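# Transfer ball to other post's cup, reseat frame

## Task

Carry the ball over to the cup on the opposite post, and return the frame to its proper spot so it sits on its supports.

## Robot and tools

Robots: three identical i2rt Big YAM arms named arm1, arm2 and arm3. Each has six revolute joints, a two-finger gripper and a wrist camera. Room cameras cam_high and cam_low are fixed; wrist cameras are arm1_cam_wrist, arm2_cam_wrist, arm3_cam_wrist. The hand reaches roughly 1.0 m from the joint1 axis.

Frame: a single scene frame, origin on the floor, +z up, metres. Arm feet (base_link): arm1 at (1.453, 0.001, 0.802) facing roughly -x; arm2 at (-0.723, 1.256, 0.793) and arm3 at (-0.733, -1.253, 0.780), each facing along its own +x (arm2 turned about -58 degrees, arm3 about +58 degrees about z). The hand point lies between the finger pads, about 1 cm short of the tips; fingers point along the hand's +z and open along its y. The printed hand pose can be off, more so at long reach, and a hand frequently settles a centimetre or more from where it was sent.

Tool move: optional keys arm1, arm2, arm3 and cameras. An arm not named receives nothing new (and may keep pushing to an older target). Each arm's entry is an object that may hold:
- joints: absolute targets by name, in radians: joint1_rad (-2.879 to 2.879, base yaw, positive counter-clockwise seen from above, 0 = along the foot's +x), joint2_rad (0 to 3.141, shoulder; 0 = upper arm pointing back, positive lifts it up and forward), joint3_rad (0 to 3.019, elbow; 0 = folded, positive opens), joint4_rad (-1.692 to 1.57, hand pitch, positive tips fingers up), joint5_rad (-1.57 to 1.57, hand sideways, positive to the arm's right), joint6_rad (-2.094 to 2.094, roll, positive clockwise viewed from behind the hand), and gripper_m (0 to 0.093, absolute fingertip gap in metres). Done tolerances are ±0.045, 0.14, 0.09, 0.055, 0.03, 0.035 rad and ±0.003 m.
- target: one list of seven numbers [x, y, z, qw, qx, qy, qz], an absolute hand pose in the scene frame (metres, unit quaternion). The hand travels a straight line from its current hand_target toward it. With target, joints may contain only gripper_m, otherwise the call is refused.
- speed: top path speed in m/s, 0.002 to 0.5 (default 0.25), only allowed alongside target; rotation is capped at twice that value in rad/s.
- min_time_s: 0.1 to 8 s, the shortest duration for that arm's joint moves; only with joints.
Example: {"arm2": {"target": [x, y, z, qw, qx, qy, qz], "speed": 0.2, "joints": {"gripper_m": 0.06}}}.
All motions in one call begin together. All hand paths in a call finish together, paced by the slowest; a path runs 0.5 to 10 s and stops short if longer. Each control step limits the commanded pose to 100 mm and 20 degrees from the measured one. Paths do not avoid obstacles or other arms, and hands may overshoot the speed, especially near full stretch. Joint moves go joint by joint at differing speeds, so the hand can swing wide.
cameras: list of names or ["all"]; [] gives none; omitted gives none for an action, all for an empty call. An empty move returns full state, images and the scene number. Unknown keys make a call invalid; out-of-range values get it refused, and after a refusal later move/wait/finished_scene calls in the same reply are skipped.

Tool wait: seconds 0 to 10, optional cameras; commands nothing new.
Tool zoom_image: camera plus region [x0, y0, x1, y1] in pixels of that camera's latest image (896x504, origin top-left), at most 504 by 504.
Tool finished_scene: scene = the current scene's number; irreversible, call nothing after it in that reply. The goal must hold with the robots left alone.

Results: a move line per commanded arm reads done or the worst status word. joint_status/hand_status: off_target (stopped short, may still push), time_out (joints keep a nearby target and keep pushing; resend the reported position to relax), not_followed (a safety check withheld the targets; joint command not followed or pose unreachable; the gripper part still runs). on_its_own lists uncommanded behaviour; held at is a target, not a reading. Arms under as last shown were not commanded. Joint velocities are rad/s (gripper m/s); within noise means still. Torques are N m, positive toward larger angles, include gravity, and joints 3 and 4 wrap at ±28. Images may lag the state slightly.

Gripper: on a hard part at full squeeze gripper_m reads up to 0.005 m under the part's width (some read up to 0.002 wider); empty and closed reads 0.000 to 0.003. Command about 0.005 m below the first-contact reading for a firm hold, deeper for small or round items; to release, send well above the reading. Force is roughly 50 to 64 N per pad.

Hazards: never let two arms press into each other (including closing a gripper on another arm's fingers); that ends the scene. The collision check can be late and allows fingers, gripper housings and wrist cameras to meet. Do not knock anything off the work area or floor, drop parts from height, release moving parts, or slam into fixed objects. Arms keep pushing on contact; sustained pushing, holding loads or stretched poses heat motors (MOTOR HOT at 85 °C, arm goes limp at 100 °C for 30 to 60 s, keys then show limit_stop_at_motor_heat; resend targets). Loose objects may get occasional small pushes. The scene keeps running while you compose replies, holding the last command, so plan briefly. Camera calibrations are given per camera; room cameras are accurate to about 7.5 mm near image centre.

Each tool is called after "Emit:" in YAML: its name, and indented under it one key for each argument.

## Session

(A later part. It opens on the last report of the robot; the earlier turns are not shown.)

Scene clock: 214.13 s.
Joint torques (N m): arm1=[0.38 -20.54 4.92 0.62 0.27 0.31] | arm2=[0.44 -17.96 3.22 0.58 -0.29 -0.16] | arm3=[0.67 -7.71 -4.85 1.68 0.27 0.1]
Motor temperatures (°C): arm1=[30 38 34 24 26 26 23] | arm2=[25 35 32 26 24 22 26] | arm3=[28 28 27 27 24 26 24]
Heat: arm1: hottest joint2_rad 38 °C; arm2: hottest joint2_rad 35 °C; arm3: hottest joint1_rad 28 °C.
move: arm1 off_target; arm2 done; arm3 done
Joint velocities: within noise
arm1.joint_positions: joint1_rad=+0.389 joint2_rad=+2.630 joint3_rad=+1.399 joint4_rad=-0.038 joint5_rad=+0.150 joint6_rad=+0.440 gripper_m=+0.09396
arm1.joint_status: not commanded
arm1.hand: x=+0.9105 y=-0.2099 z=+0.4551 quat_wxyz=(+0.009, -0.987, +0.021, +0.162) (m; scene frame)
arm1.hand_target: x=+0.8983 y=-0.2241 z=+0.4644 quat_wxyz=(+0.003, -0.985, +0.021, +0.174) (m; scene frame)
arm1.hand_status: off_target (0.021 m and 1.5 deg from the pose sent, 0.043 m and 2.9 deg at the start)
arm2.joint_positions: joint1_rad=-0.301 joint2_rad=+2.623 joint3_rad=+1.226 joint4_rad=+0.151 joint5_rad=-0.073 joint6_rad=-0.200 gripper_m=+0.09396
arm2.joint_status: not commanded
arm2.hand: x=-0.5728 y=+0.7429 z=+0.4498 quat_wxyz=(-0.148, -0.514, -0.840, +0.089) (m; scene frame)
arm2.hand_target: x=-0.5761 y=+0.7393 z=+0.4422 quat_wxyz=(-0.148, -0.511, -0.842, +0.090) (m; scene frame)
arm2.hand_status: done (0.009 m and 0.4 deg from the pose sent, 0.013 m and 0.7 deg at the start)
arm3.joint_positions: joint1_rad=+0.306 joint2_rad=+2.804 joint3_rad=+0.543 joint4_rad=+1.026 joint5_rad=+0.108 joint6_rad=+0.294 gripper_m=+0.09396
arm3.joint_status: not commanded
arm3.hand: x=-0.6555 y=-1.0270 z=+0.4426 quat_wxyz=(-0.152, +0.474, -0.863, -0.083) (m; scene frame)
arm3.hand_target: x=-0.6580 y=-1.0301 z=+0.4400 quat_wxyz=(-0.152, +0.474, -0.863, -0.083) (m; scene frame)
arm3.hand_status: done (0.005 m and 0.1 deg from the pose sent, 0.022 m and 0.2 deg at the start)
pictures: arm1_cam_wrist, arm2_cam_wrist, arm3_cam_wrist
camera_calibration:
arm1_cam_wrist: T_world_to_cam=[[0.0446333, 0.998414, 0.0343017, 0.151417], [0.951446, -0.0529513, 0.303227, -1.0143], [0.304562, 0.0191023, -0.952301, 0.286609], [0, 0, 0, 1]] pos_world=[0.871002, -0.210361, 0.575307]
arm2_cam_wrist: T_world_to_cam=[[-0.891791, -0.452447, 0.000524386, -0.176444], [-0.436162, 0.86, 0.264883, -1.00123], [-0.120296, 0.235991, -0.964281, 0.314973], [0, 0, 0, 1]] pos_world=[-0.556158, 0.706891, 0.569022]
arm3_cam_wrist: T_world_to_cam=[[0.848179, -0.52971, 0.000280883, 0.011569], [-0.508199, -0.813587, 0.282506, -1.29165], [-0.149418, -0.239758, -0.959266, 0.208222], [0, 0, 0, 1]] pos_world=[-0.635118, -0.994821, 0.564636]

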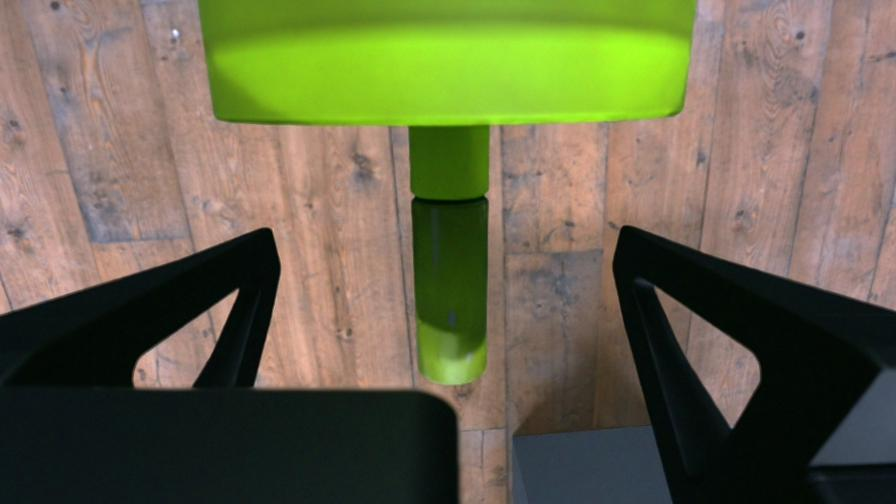

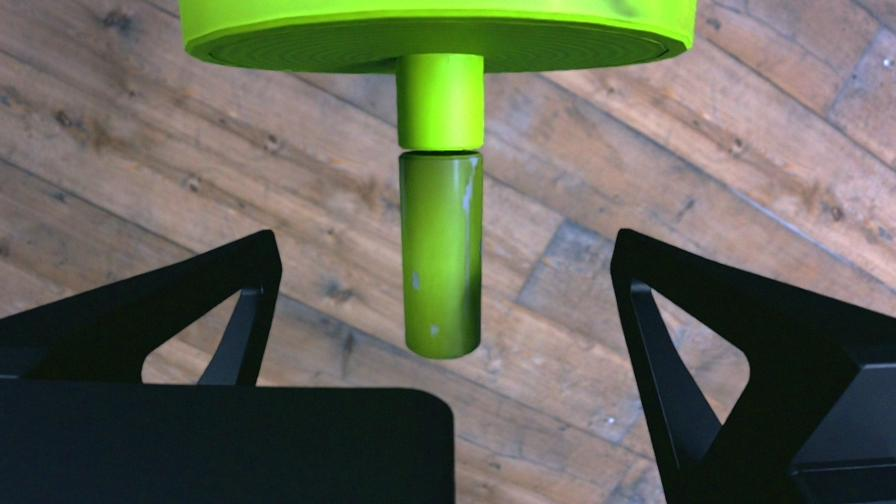

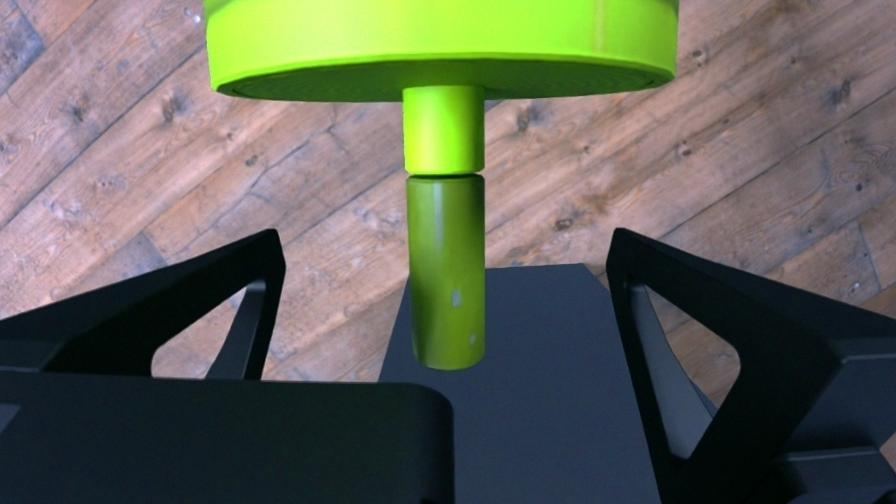

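Emit:
move:
  arm1: {"joints": {"gripper_m": 0.010}}
  arm2: {"joints": {"gripper_m": 0.010}}
  arm3: {"joints": {"gripper_m": 0.010}}
  cameras: ["all"]

Scene clock: 218.97 s.
Joint torques (N m): arm1=[0.38 -20.54 4.96 0.68 0.15 0.3] | arm2=[0.44 -18.02 3.23 0.58 -0.18 -0.16] | arm3=[0.62 -7.82 -4.85 1.66 0.21 0.18]
Motor temperatures (°C): arm1=[30 39 33 24 26 26 23] | arm2=[25 36 32 26 24 22 26] | arm3=[28 28 27 27 24 26 24]
Heat: arm1: hottest joint2_rad 39 °C; arm2: hottest joint2_rad 36 °C; arm3: hottest joint1_rad 28 °C.
move: arm1 off_target; arm2 off_target; arm3 off_target
Joint velocities: within noise
arm1.joint_positions: joint1_rad=+0.389 joint2_rad=+2.630 joint3_rad=+1.399 joint4_rad=-0.039 joint5_rad=+0.153 joint6_rad=+0.440 gripper_m=+0.01871
arm1.joint_status: gripper_m off_target (ended at +0.01874, target +0.01000)
arm1.hand: x=+0.9106 y=-0.2093 z=+0.4551 quat_wxyz=(+0.011, -0.987, +0.021, +0.162) (m; scene frame)
arm1.hand_target: x=+0.8983 y=-0.2241 z=+0.4644 quat_wxyz=(+0.003, -0.985, +0.021, +0.174) (m; scene frame)
arm1.hand_status: not commanded
arm2.joint_positions: joint1_rad=-0.301 joint2_rad=+2.623 joint3_rad=+1.226 joint4_rad=+0.151 joint5_rad=-0.076 joint6_rad=-0.201 gripper_m=+0.01845
arm2.joint_status: gripper_m off_target (ended at +0.01848, target +0.01000)
arm2.hand: x=-0.5723 y=+0.7430 z=+0.4498 quat_wxyz=(-0.149, -0.513, -0.841, +0.088) (m; scene frame)
arm2.hand_target: x=-0.5760 y=+0.7393 z=+0.4422 quat_wxyz=(-0.148, -0.511, -0.842, +0.090) (m; scene frame)
arm2.hand_status: not commanded
arm3.joint_positions: joint1_rad=+0.307 joint2_rad=+2.804 joint3_rad=+0.543 joint4_rad=+1.027 joint5_rad=+0.109 joint6_rad=+0.289 gripper_m=+0.01822
arm3.joint_status: gripper_m off_target (ended at +0.01825, target +0.01000)
arm3.hand: x=-0.6554 y=-1.0270 z=+0.4426 quat_wxyz=(-0.153, +0.477, -0.862, -0.082) (m; scene frame)
arm3.hand_target: x=-0.6579 y=-1.0301 z=+0.4401 quat_wxyz=(-0.152, +0.474, -0.863, -0.083) (m; scene frame)
arm3.hand_status: not commanded
pictures: arm1_cam_wrist, arm2_cam_wrist, arm3_cam_wrist, cam_high, cam_low
camera_calibration:
arm1_cam_wrist: T_world_to_cam=[[0.0458704, 0.998247, 0.0373959, 0.148231], [0.951439, -0.0550656, 0.302873, -1.01452], [0.304402, 0.021687, -0.952297, 0.287282], [0, 0, 0, 1]] pos_world=[0.871001, -0.210066, 0.575304]
arm2_cam_wrist: T_world_to_cam=[[-0.891162, -0.453681, -0.00213937, -0.173478], [-0.438048, 0.859207, 0.264344, -1.00143], [-0.11809, 0.236511, -0.964426, 0.31601], [0, 0, 0, 1]] pos_world=[-0.555953, 0.706991, 0.569119]
arm3_cam_wrist: T_world_to_cam=[[0.850815, -0.525457, 0.00300495, 0.0164424], [-0.504866, -0.815861, 0.281924, -1.29143], [-0.145687, -0.241382, -0.959432, 0.209084], [0, 0, 0, 1]] pos_world=[-0.635527, -0.994517, 0.564636]

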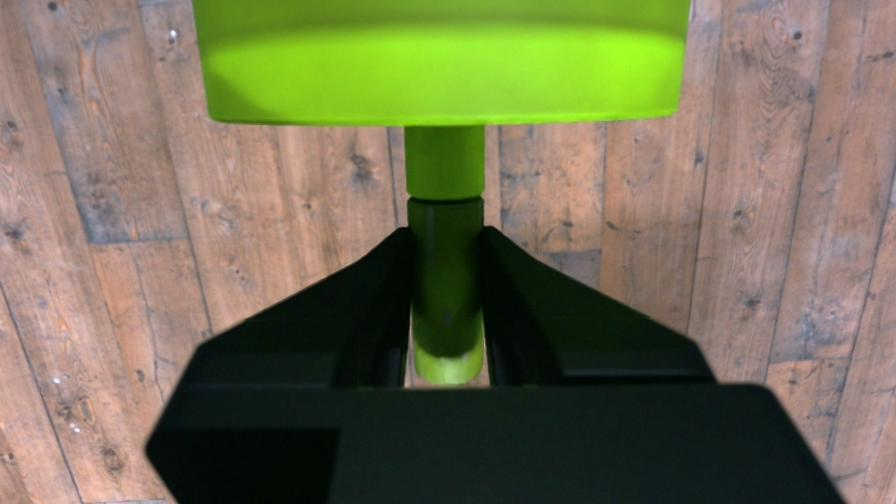

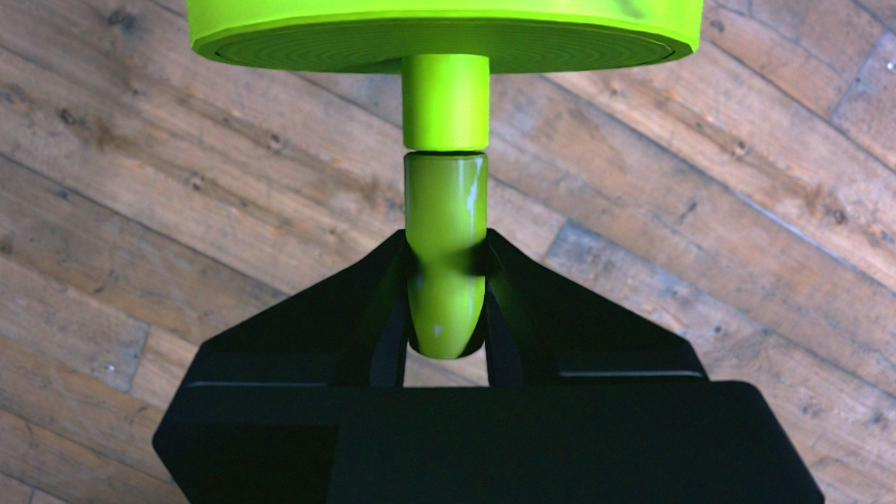

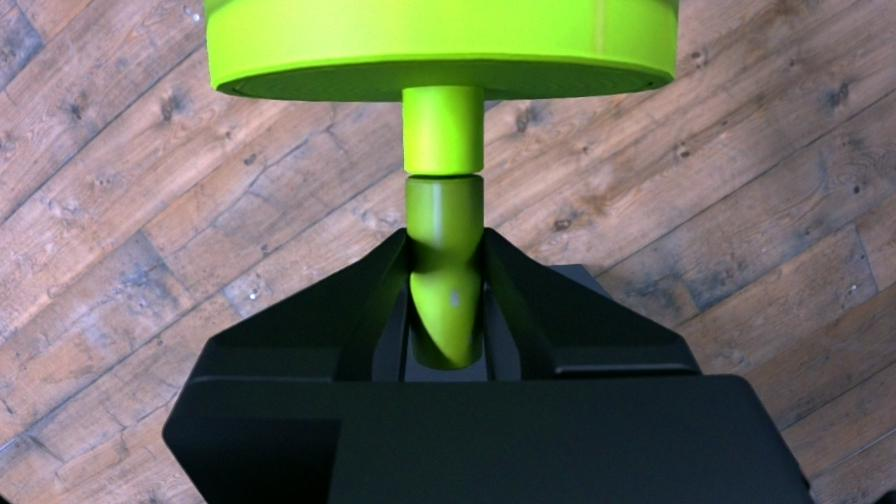

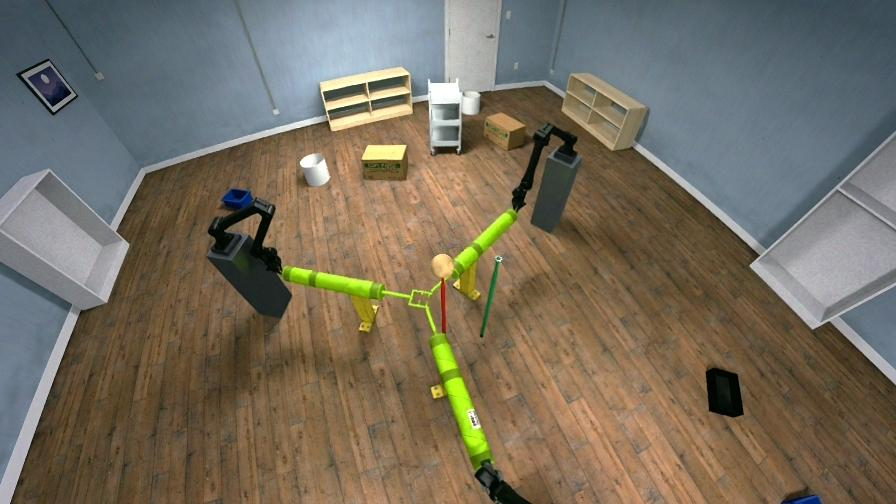

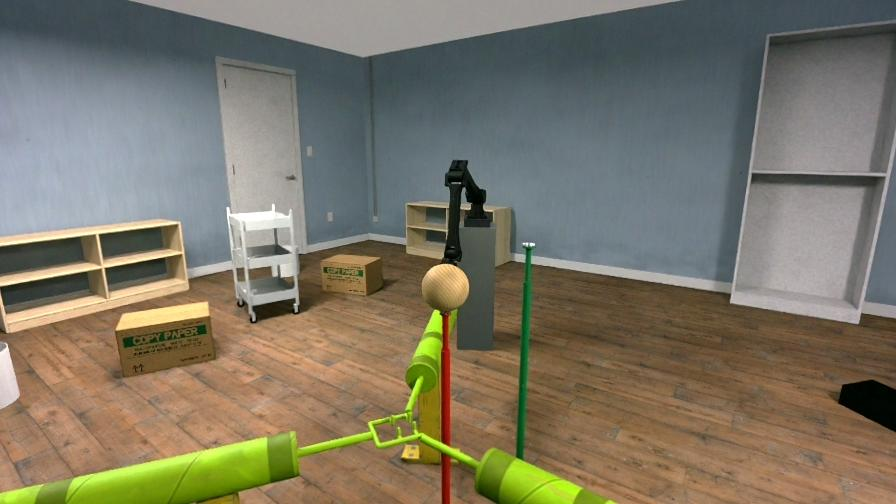

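Emit:
move:
  arm1: {"target": [0.8983, -0.2241, 0.5644, 0.0038, -0.9845, 0.0216, 0.1736], "speed": 0.1}
  arm2: {"target": [-0.576, 0.7393, 0.5422, -0.1484, -0.5109, -0.8419, 0.0901], "speed": 0.1}
  arm3: {"target": [-0.658, -1.0301, 0.54, -0.1522, 0.4737, -0.8634, -0.0835], "speed": 0.1}
  cameras: ["all"]

Emit:
zoom_image:
  camera: "cam_low"
  region: [340, 220, 620, 500]

Emit:
zoom_image:
  camera: "cam_high"
  region: [380, 230, 540, 350]

Scene clock: 270.73 s.
Joint torques (N m): arm1=[0.38 -23.41 3.63 0.46 0.2 0.3] | arm2=[0.44 -22.07 1.61 -0.02 -0.09 -0.15] | arm3=[0.56 -10.87 -6.38 0.95 0.26 0.2]
Motor temperatures (°C): arm1=[30 39 32 24 26 25 26] | arm2=[25 38 30 26 24 22 28] | arm3=[28 28 28 27 24 25 26]
Heat: arm1: hottest joint2_rad 39 °C; arm2: hottest joint2_rad 38 °C; arm3: hottest joint1_rad 28 °C.
move: arm1 off_target; arm2 off_target; arm3 off_target
Joint velocities: within noise
arm1.joint_positions: joint1_rad=+0.389 joint2_rad=+2.436 joint3_rad=+1.300 joint4_rad=-0.147 joint5_rad=+0.151 joint6_rad=+0.440 gripper_m=+0.01871
arm1.joint_status: not commanded
arm1.hand: x=+0.9103 y=-0.2101 z=+0.5357 quat_wxyz=(+0.013, -0.987, +0.021, +0.156) (m; scene frame)
arm1.hand_target: x=+0.8984 y=-0.2241 z=+0.5636 quat_wxyz=(+0.003, -0.985, +0.022, +0.174) (m; scene frame)
arm1.hand_status: off_target (0.034 m and 2.3 deg from the pose sent, 0.111 m and 1.6 deg at the start)
arm2.joint_positions: joint1_rad=-0.301 joint2_rad=+2.426 joint3_rad=+1.121 joint4_rad=+0.049 joint5_rad=-0.077 joint6_rad=-0.201 gripper_m=+0.01845
arm2.joint_status: not commanded
arm2.hand: x=-0.5725 y=+0.7445 z=+0.5251 quat_wxyz=(-0.146, -0.514, -0.841, +0.084) (m; scene frame)
arm2.hand_target: x=-0.5760 y=+0.7392 z=+0.5416 quat_wxyz=(-0.148, -0.511, -0.842, +0.090) (m; scene frame)
arm2.hand_status: off_target (0.018 m and 0.8 deg from the pose sent, 0.093 m and 0.4 deg at the start)
arm3.joint_positions: joint1_rad=+0.309 joint2_rad=+2.493 joint3_rad=+0.353 joint4_rad=+0.902 joint5_rad=+0.108 joint6_rad=+0.288 gripper_m=+0.01822
arm3.joint_status: not commanded
arm3.hand: x=-0.6558 y=-1.0266 z=+0.5284 quat_wxyz=(-0.151, +0.478, -0.861, -0.082) (m; scene frame)
arm3.hand_target: x=-0.6580 y=-1.0301 z=+0.5394 quat_wxyz=(-0.152, +0.474, -0.863, -0.084) (m; scene frame)
arm3.hand_status: off_target (0.012 m and 0.6 deg from the pose sent, 0.097 m and 0.4 deg at the start)
pictures: arm1_cam_wrist, arm2_cam_wrist, arm3_cam_wrist, cam_high, cam_low
camera_calibration:
arm1_cam_wrist: T_world_to_cam=[[0.044939, 0.99812, 0.0416816, 0.144495], [0.947708, -0.0557914, 0.314225, -1.04153], [0.31596, 0.025381, -0.948433, 0.352224], [0, 0, 0, 1]] pos_world=[0.869284, -0.211271, 0.655314]
arm2_cam_wrist: T_world_to_cam=[[-0.890868, -0.454224, -0.00593336, -0.170322], [-0.438378, 0.856219, 0.273339, -1.02533], [-0.119077, 0.24611, -0.961899, 0.379298], [0, 0, 0, 1]] pos_world=[-0.556053, 0.707197, 0.6441]
arm3_cam_wrist: T_world_to_cam=[[0.8524, -0.522881, 0.00305107, 0.0203483], [-0.501986, -0.816678, 0.284688, -1.31597], [-0.146366, -0.2442, -0.958615, 0.287765], [0, 0, 0, 1]] pos_world=[-0.635824, -0.99381, 0.650435]

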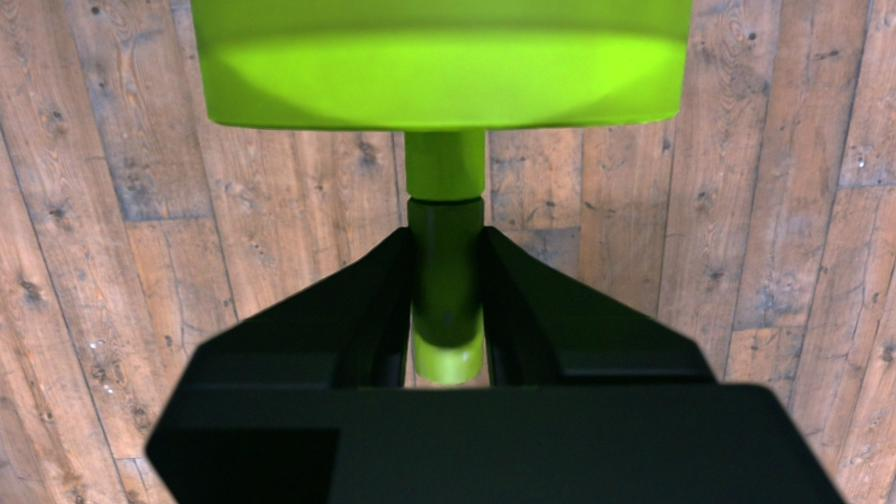

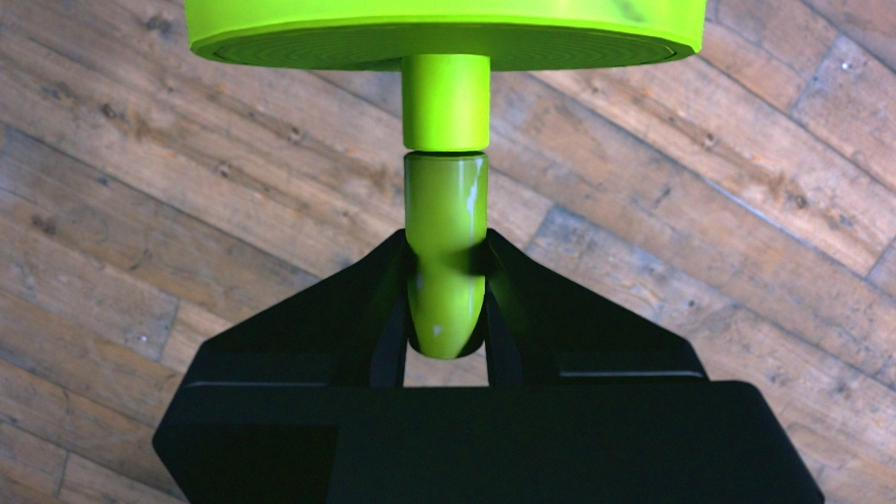

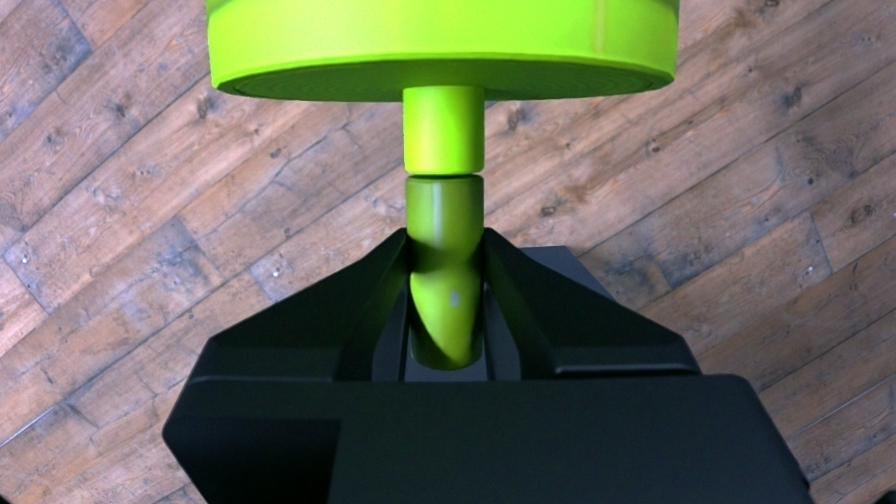

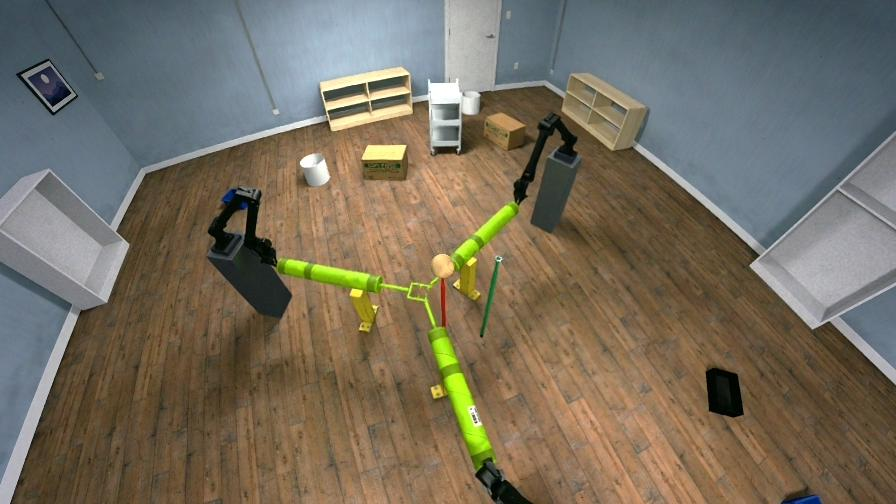

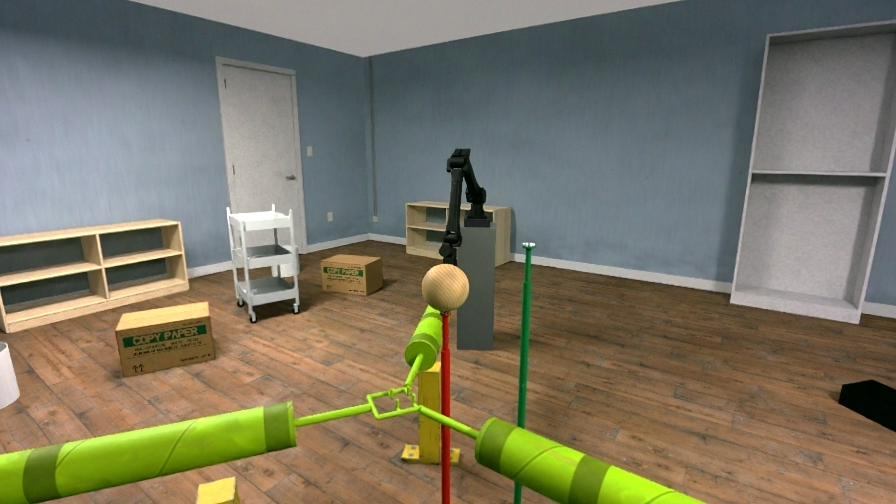

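Scaled by 1.800 from the camera's 896x504 image, which has a finer 1280x720 frame.

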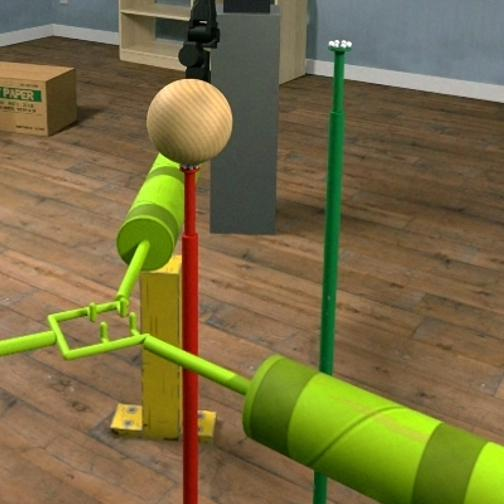

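Scaled by 3.150 from the camera's 896x504 image, which has a finer 1280x720 frame.

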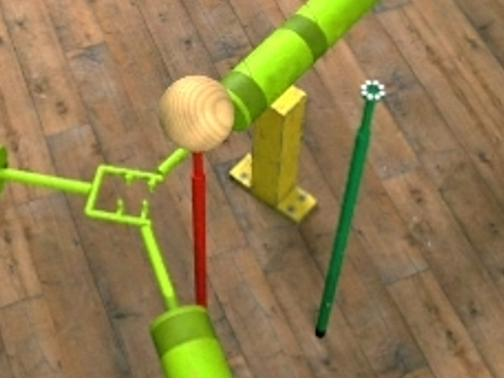

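Emit:
move:
  arm1: {"target": [0.8993, -0.1891, 0.6444, 0.0038, -0.9845, 0.0216, 0.1736], "speed": 0.1}
  arm2: {"target": [-0.575, 0.7743, 0.6222, -0.1484, -0.5109, -0.8419, 0.0901], "speed": 0.1}
  arm3: {"target": [-0.657, -0.9951, 0.62, -0.1522, 0.4737, -0.8634, -0.0835], "speed": 0.1}
  cameras: ["cam_low", "cam_high"]

Emit:
zoom_image:
  camera: "cam_low"
  region: [340, 220, 620, 500]

Emit:
zoom_image:
  camera: "cam_high"
  region: [380, 230, 540, 350]

Scene clock: 286.37 s.
Joint torques (N m): arm1=[-1.03 -22.24 4.41 0.39 -0.04 0.14] | arm2=[1.26 -20.19 1.94 -0.09 -0.07 -0.01] | arm3=[0.56 -9.29 -0.21 0.61 0.43 0.2]
Motor temperatures (°C): arm1=[30 39 32 24 26 25 26] | arm2=[25 38 29 26 24 22 28] | arm3=[28 29 28 27 24 25 26]
Heat: arm1: hottest joint2_rad 39 °C; arm2: hottest joint2_rad 38 °C; arm3: hottest joint2_rad 29 °C.
move: arm1 off_target; arm2 off_target; arm3 done
Joint velocities: within noise
arm1.joint_positions: joint1_rad=+0.346 joint2_rad=+2.231 joint3_rad=+1.197 joint4_rad=-0.236 joint5_rad=+0.139 joint6_rad=+0.399 gripper_m=+0.01871
arm1.joint_status: not commanded
arm1.hand: x=+0.9097 y=-0.1856 z=+0.6182 quat_wxyz=(+0.012, -0.987, +0.022, +0.159) (m; scene frame)
arm1.hand_target: x=+0.8995 y=-0.1891 z=+0.6436 quat_wxyz=(+0.004, -0.985, +0.021, +0.174) (m; scene frame)
arm1.hand_status: off_target (0.028 m and 1.9 deg from the pose sent, 0.111 m and 2.3 deg at the start)
arm2.joint_positions: joint1_rad=-0.288 joint2_rad=+2.182 joint3_rad=+0.959 joint4_rad=-0.023 joint5_rad=-0.071 joint6_rad=-0.194 gripper_m=+0.01845
arm2.joint_status: not commanded
arm2.hand: x=-0.5739 y=+0.7717 z=+0.6090 quat_wxyz=(-0.149, -0.511, -0.842, +0.088) (m; scene frame)
arm2.hand_target: x=-0.5751 y=+0.7742 z=+0.6216 quat_wxyz=(-0.148, -0.511, -0.842, +0.090) (m; scene frame)
arm2.hand_status: off_target (0.014 m and 0.2 deg from the pose sent, 0.102 m and 0.8 deg at the start)
arm3.joint_positions: joint1_rad=+0.345 joint2_rad=+1.991 joint3_rad=+0.284 joint4_rad=+0.452 joint5_rad=+0.117 joint6_rad=+0.322 gripper_m=+0.01822
arm3.joint_status: not commanded
arm3.hand: x=-0.6574 y=-1.0011 z=+0.6139 quat_wxyz=(-0.146, +0.479, -0.862, -0.078) (m; scene frame)
arm3.hand_target: x=-0.6570 y=-0.9952 z=+0.6198 quat_wxyz=(-0.152, +0.474, -0.863, -0.084) (m; scene frame)
arm3.hand_status: done (0.009 m and 1.2 deg from the pose sent, 0.097 m and 0.6 deg at the start)
pictures: cam_high, cam_low

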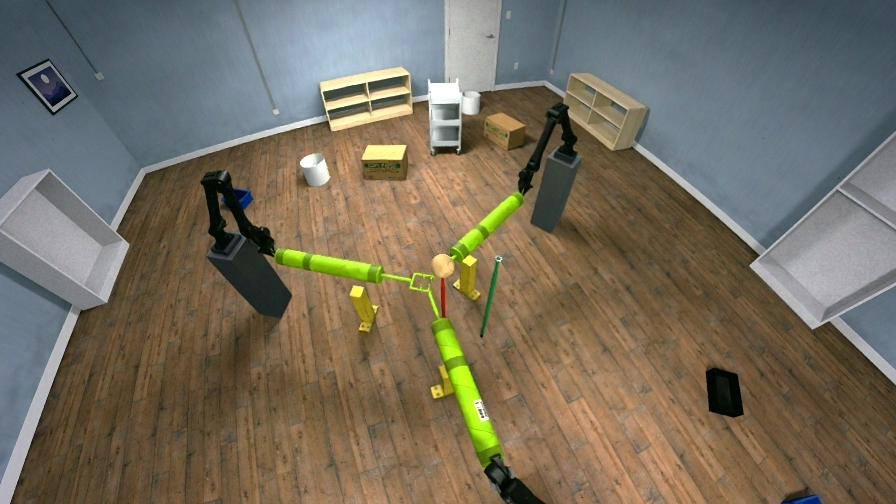

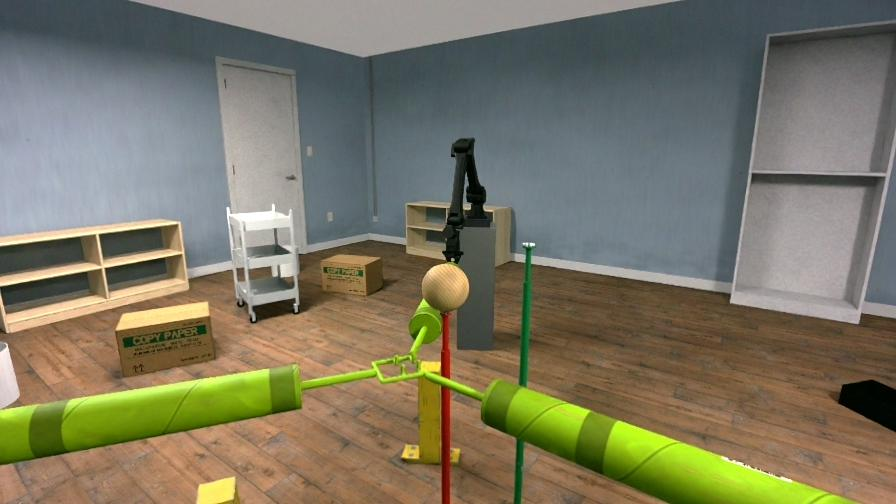

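Scaled by 1.800 from the camera's 896x504 image, which has a finer 1280x720 frame.

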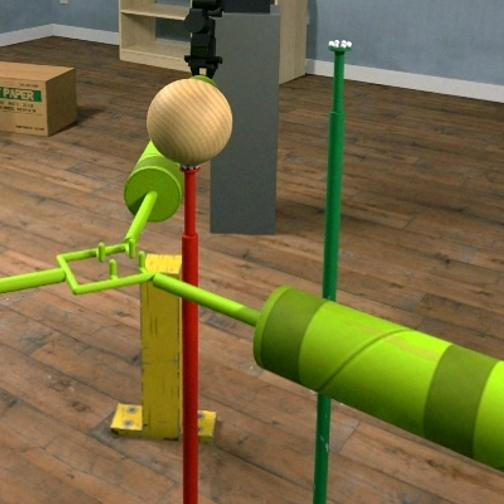

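Scaled by 3.150 from the camera's 896x504 image, which has a finer 1280x720 frame.

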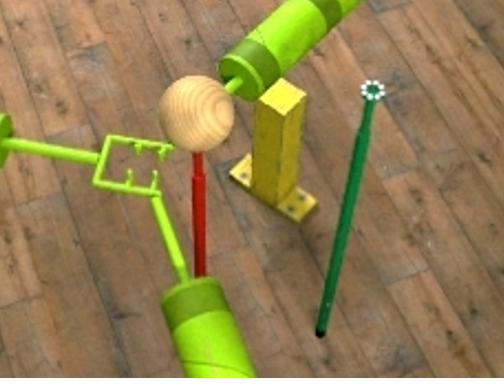

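Emit:
move:
  arm1: {"target": [0.9263, -0.1471, 0.6944, 0.0038, -0.9845, 0.0216, 0.1736], "speed": 0.1}
  arm2: {"target": [-0.548, 0.8163, 0.6722, -0.1484, -0.5109, -0.8419, 0.0901], "speed": 0.1}
  arm3: {"target": [-0.63, -0.9531, 0.67, -0.1522, 0.4737, -0.8634, -0.0835], "speed": 0.1}
  cameras: ["cam_low", "cam_high"]

Emit:
zoom_image:
  camera: "cam_low"
  region: [370, 250, 510, 390]

Emit:
zoom_image:
  camera: "cam_high"
  region: [395, 240, 495, 320]

Scene clock: 317.40 s.
Joint torques (N m): arm1=[-1.49 -20.37 4.52 0.39 -0.06 0.11] | arm2=[1.73 -18.55 2.39 -0.1 -0.06 0.03] | arm3=[-0.91 -9.17 3.45 0.29 0.14 0.01]
Motor temperatures (°C): arm1=[30 36 31 24 26 25 26] | arm2=[25 36 28 26 24 22 29] | arm3=[28 29 26 27 24 25 27]
Heat: arm1: hottest joint2_rad 36 °C; arm2: hottest joint2_rad 36 °C; arm3: hottest joint2_rad 29 °C.
move: arm1 off_target; arm2 off_target; arm3 done
Joint velocities: within noise
arm1.joint_positions: joint1_rad=+0.291 joint2_rad=+2.058 joint3_rad=+1.058 joint4_rad=-0.258 joint5_rad=+0.119 joint6_rad=+0.346 gripper_m=+0.01871
arm1.joint_status: not commanded
arm1.hand: x=+0.9336 y=-0.1482 z=+0.6715 quat_wxyz=(+0.009, -0.987, +0.022, +0.161) (m; scene frame)
arm1.hand_target: x=+0.9265 y=-0.1471 z=+0.6936 quat_wxyz=(+0.004, -0.985, +0.021, +0.174) (m; scene frame)
arm1.hand_status: off_target (0.024 m and 1.6 deg from the pose sent, 0.087 m and 1.9 deg at the start)
arm2.joint_positions: joint1_rad=-0.203 joint2_rad=+2.009 joint3_rad=+0.847 joint4_rad=-0.079 joint5_rad=-0.041 joint6_rad=-0.112 gripper_m=+0.01845
arm2.joint_status: not commanded
arm2.hand: x=-0.5487 y=+0.8110 z=+0.6602 quat_wxyz=(-0.148, -0.511, -0.842, +0.089) (m; scene frame)
arm2.hand_target: x=-0.5482 y=+0.8162 z=+0.6715 quat_wxyz=(-0.148, -0.511, -0.842, +0.090) (m; scene frame)
arm2.hand_status: off_target (0.013 m and 0.1 deg from the pose sent, 0.082 m and 0.2 deg at the start)
arm3.joint_positions: joint1_rad=+0.294 joint2_rad=+1.739 joint3_rad=+0.379 joint4_rad=+0.117 joint5_rad=+0.101 joint6_rad=+0.275 gripper_m=+0.01822
arm3.joint_status: not commanded
arm3.hand: x=-0.6344 y=-0.9579 z=+0.6631 quat_wxyz=(-0.148, +0.478, -0.862, -0.080) (m; scene frame)
arm3.hand_target: x=-0.6301 y=-0.9531 z=+0.6698 quat_wxyz=(-0.152, +0.474, -0.863, -0.084) (m; scene frame)
arm3.hand_status: done (0.009 m and 0.9 deg from the pose sent, 0.079 m and 1.2 deg at the start)
pictures: cam_high, cam_low

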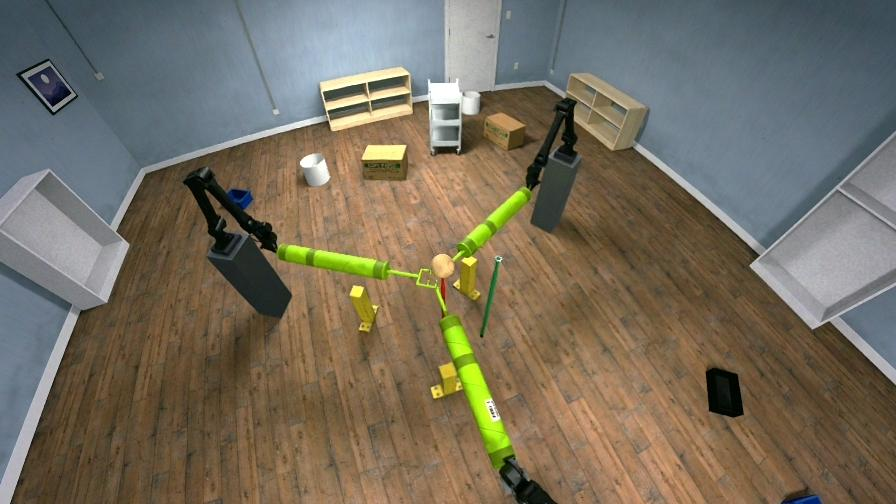

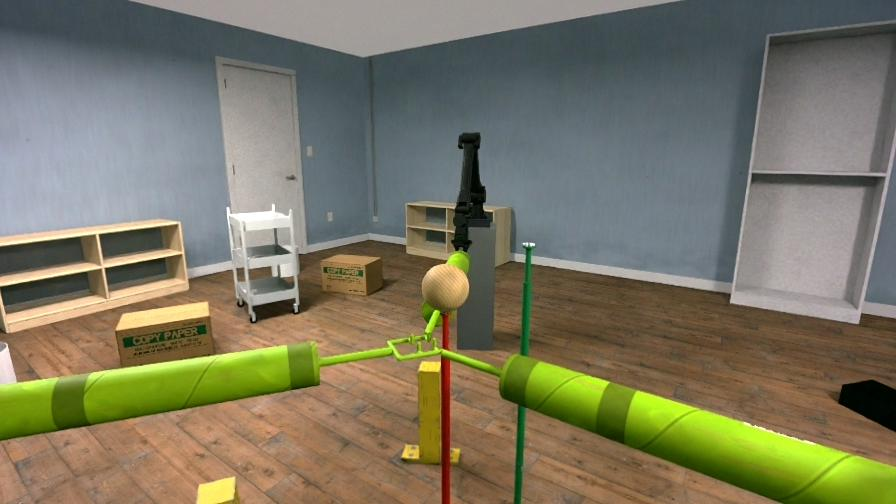

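Scaled by 3.600 from the camera's 896x504 image, which has a finer 1280x720 frame.

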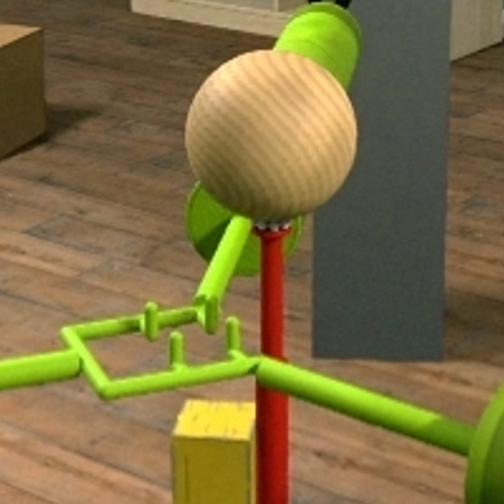

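Scaled by 5.040 from the camera's 896x504 image, which has a finer 1280x720 frame.

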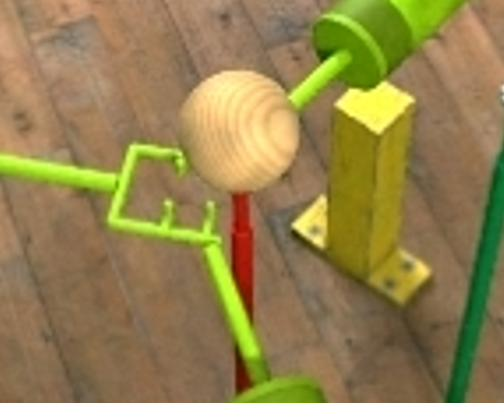

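Emit:
move:
  arm1: {"target": [0.9473, -0.1361, 0.6944, 0.0038, -0.9845, 0.0216, 0.1736], "speed": 0.1}
  arm2: {"target": [-0.527, 0.8273, 0.6722, -0.1484, -0.5109, -0.8419, 0.0901], "speed": 0.1}
  arm3: {"target": [-0.609, -0.9421, 0.67, -0.1522, 0.4737, -0.8634, -0.0835], "speed": 0.1}
  cameras: ["cam_low", "cam_high"]

Emit:
zoom_image:
  camera: "cam_low"
  region: [370, 250, 510, 390]

Emit:
zoom_image:
  camera: "cam_high"
  region: [395, 240, 495, 320]

Scene clock: 394.97 s.
Joint torques (N m): arm1=[-1.55 -19.37 4.05 0.91 -0.02 0.09] | arm2=[1.55 -18.43 2.21 0.08 -0.06 0.02] | arm3=[-0.85 -8.12 4.26 0.51 0.09 0.03]
Motor temperatures (°C): arm1=[30 36 31 24 25 25 27] | arm2=[25 35 28 26 23 22 30] | arm3=[27 29 26 27 23 25 27]
Heat: arm1: hottest joint2_rad 36 °C; arm2: hottest joint2_rad 35 °C; arm3: hottest joint2_rad 29 °C.
move: arm1 off_target; arm2 off_target; arm3 done
Joint velocities: within noise
arm1.joint_positions: joint1_rad=+0.283 joint2_rad=+2.020 joint3_rad=+0.987 joint4_rad=-0.234 joint5_rad=+0.115 joint6_rad=+0.339 gripper_m=+0.01871
arm1.joint_status: not commanded
arm1.hand: x=+0.9557 y=-0.1371 z=+0.6734 quat_wxyz=(+0.010, -0.987, +0.022, +0.156) (m; scene frame)
arm1.hand_target: x=+0.9474 y=-0.1361 z=+0.6937 quat_wxyz=(+0.004, -0.985, +0.022, +0.174) (m; scene frame)
arm1.hand_status: off_target (0.023 m and 2.2 deg from the pose sent, 0.029 m and 1.6 deg at the start)
arm2.joint_positions: joint1_rad=-0.144 joint2_rad=+2.005 joint3_rad=+0.843 joint4_rad=-0.079 joint5_rad=-0.023 joint6_rad=-0.057 gripper_m=+0.01845
arm2.joint_status: not commanded
arm2.hand: x=-0.5263 y=+0.8218 z=+0.6609 quat_wxyz=(-0.147, -0.511, -0.842, +0.089) (m; scene frame)
arm2.hand_target: x=-0.5269 y=+0.8272 z=+0.6716 quat_wxyz=(-0.148, -0.511, -0.842, +0.090) (m; scene frame)
arm2.hand_status: off_target (0.013 m and 0.2 deg from the pose sent, 0.030 m and 0.1 deg at the start)
arm3.joint_positions: joint1_rad=+0.230 joint2_rad=+1.739 joint3_rad=+0.418 joint4_rad=+0.091 joint5_rad=+0.081 joint6_rad=+0.214 gripper_m=+0.01822
arm3.joint_status: not commanded
arm3.hand: x=-0.6134 y=-0.9465 z=+0.6673 quat_wxyz=(-0.151, +0.478, -0.861, -0.082) (m; scene frame)
arm3.hand_target: x=-0.6090 y=-0.9422 z=+0.6700 quat_wxyz=(-0.152, +0.474, -0.863, -0.083) (m; scene frame)
arm3.hand_status: done (0.007 m and 0.6 deg from the pose sent, 0.031 m and 0.8 deg at the start)
pictures: cam_high, cam_low

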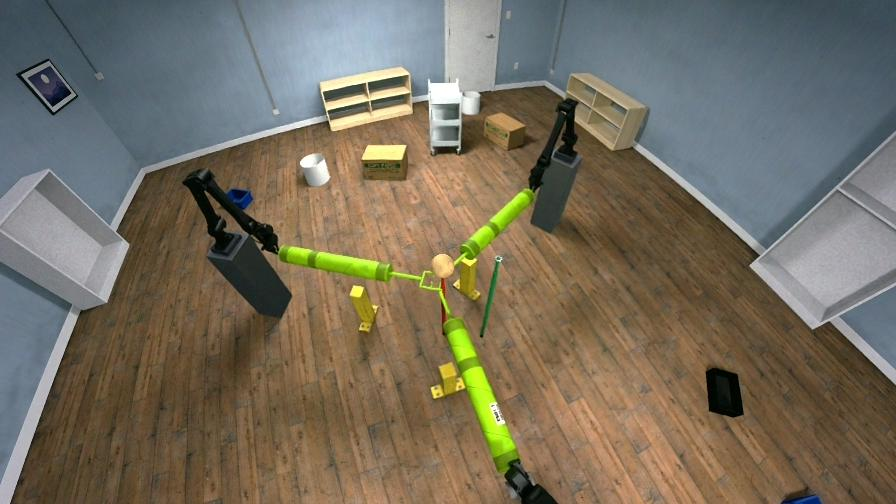

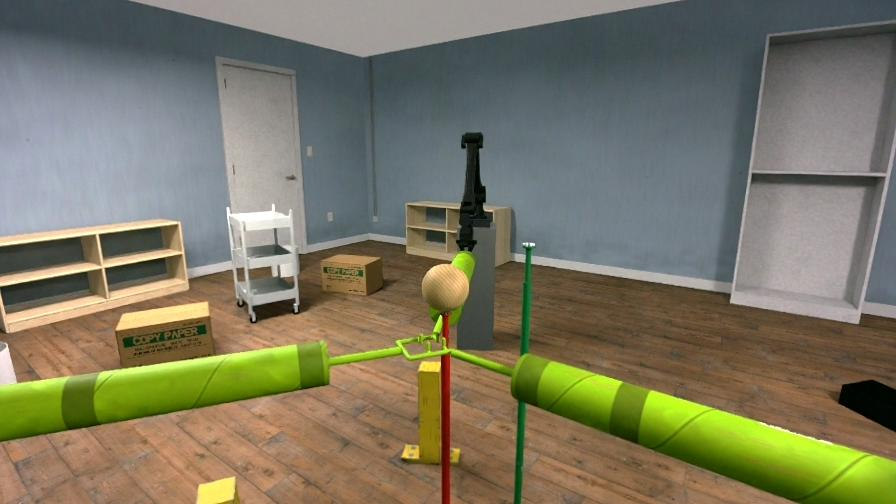

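Scaled by 3.600 from the camera's 896x504 image, which has a finer 1280x720 frame.

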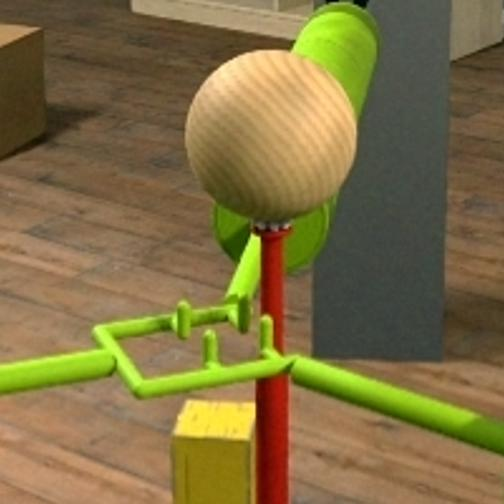

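Scaled by 5.040 from the camera's 896x504 image, which has a finer 1280x720 frame.

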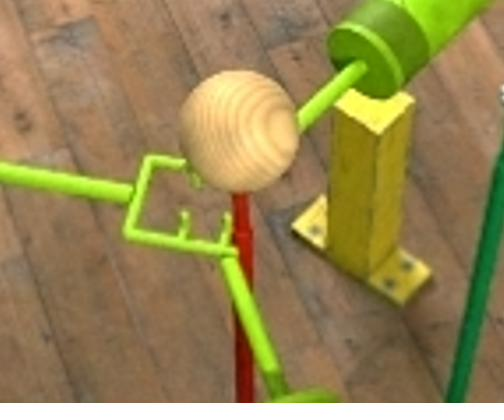

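Emit:
move:
  arm1: {"target": [0.9683, -0.1101, 0.6944, 0.0038, -0.9845, 0.0216, 0.1736], "speed": 0.1}
  arm2: {"target": [-0.506, 0.8533, 0.6722, -0.1484, -0.5109, -0.8419, 0.0901], "speed": 0.1}
  arm3: {"target": [-0.588, -0.9161, 0.67, -0.1522, 0.4737, -0.8634, -0.0835], "speed": 0.1}
  cameras: ["cam_low", "cam_high"]

Emit:
zoom_image:
  camera: "cam_low"
  region: [370, 250, 510, 390]

Emit:
zoom_image:
  camera: "cam_high"
  region: [395, 240, 495, 320]

Scene clock: 411.47 s.
Joint torques (N m): arm1=[-1.44 -18.2 3.73 1.05 -0.05 0.1] | arm2=[1.67 -17.67 1.92 0.43 -0.05 0.02] | arm3=[-0.85 -7.94 5.19 0.62 0.06 0.02]
Motor temperatures (°C): arm1=[30 37 31 24 25 25 27] | arm2=[25 36 28 26 23 21 30] | arm3=[27 29 26 27 23 25 27]
Heat: arm1: hottest joint2_rad 37 °C; arm2: hottest joint2_rad 36 °C; arm3: hottest joint2_rad 29 °C.
move: arm1 off_target; arm2 off_target; arm3 done
Joint velocities: within noise
arm1.joint_positions: joint1_rad=+0.240 joint2_rad=+1.977 joint3_rad=+0.903 joint4_rad=-0.187 joint5_rad=+0.102 joint6_rad=+0.298 gripper_m=+0.01871
arm1.joint_status: not commanded
arm1.hand: x=+0.9758 y=-0.1111 z=+0.6756 quat_wxyz=(+0.010, -0.987, +0.022, +0.156) (m; scene frame)
arm1.hand_target: x=+0.9683 y=-0.1100 z=+0.6938 quat_wxyz=(+0.004, -0.985, +0.022, +0.174) (m; scene frame)
arm1.hand_status: off_target (0.020 m and 2.1 deg from the pose sent, 0.036 m and 2.2 deg at the start)
arm2.joint_positions: joint1_rad=-0.070 joint2_rad=+1.983 joint3_rad=+0.804 joint4_rad=-0.066 joint5_rad=+0.002 joint6_rad=+0.013 gripper_m=+0.01845
arm2.joint_status: not commanded
arm2.hand: x=-0.5054 y=+0.8478 z=+0.6626 quat_wxyz=(-0.145, -0.511, -0.842, +0.088) (m; scene frame)
arm2.hand_target: x=-0.5060 y=+0.8533 z=+0.6716 quat_wxyz=(-0.148, -0.511, -0.842, +0.090) (m; scene frame)
arm2.hand_status: off_target (0.011 m and 0.5 deg from the pose sent, 0.039 m and 0.2 deg at the start)
arm3.joint_positions: joint1_rad=+0.194 joint2_rad=+1.764 joint3_rad=+0.500 joint4_rad=+0.043 joint5_rad=+0.069 joint6_rad=+0.181 gripper_m=+0.01822
arm3.joint_status: not commanded
arm3.hand: x=-0.5929 y=-0.9205 z=+0.6705 quat_wxyz=(-0.153, +0.477, -0.861, -0.084) (m; scene frame)
arm3.hand_target: x=-0.5881 y=-0.9162 z=+0.6701 quat_wxyz=(-0.152, +0.474, -0.863, -0.084) (m; scene frame)
arm3.hand_status: done (0.007 m and 0.5 deg from the pose sent, 0.040 m and 0.6 deg at the start)
pictures: cam_high, cam_low

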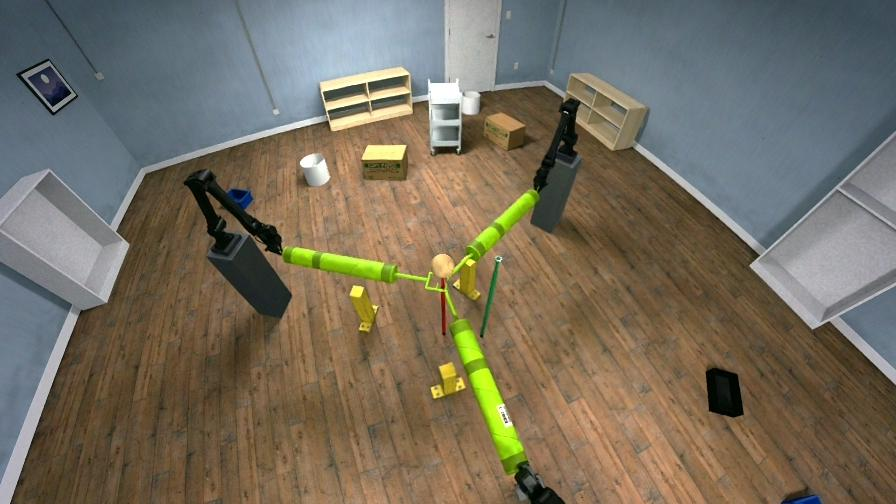

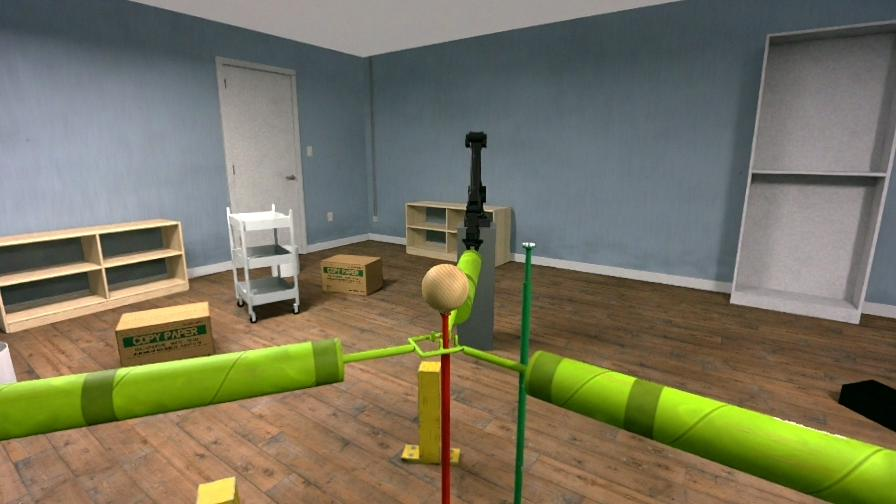

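Scaled by 3.600 from the camera's 896x504 image, which has a finer 1280x720 frame.

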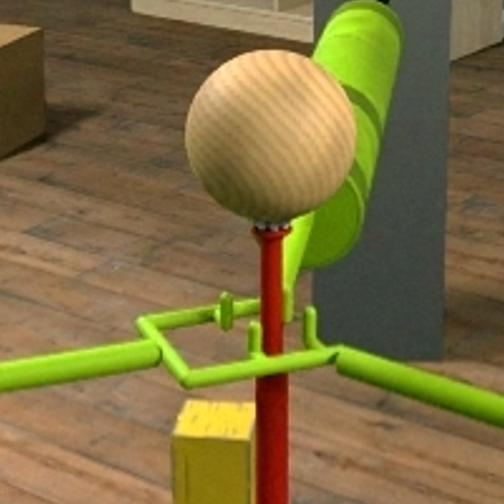

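Scaled by 5.040 from the camera's 896x504 image, which has a finer 1280x720 frame.

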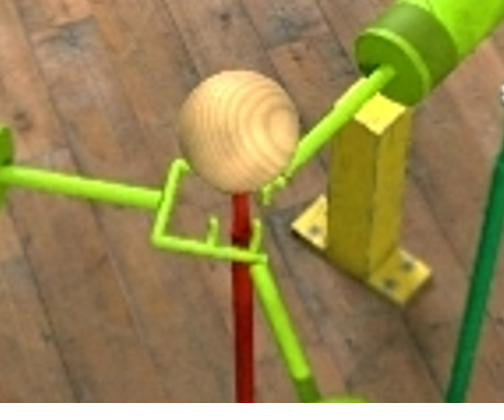

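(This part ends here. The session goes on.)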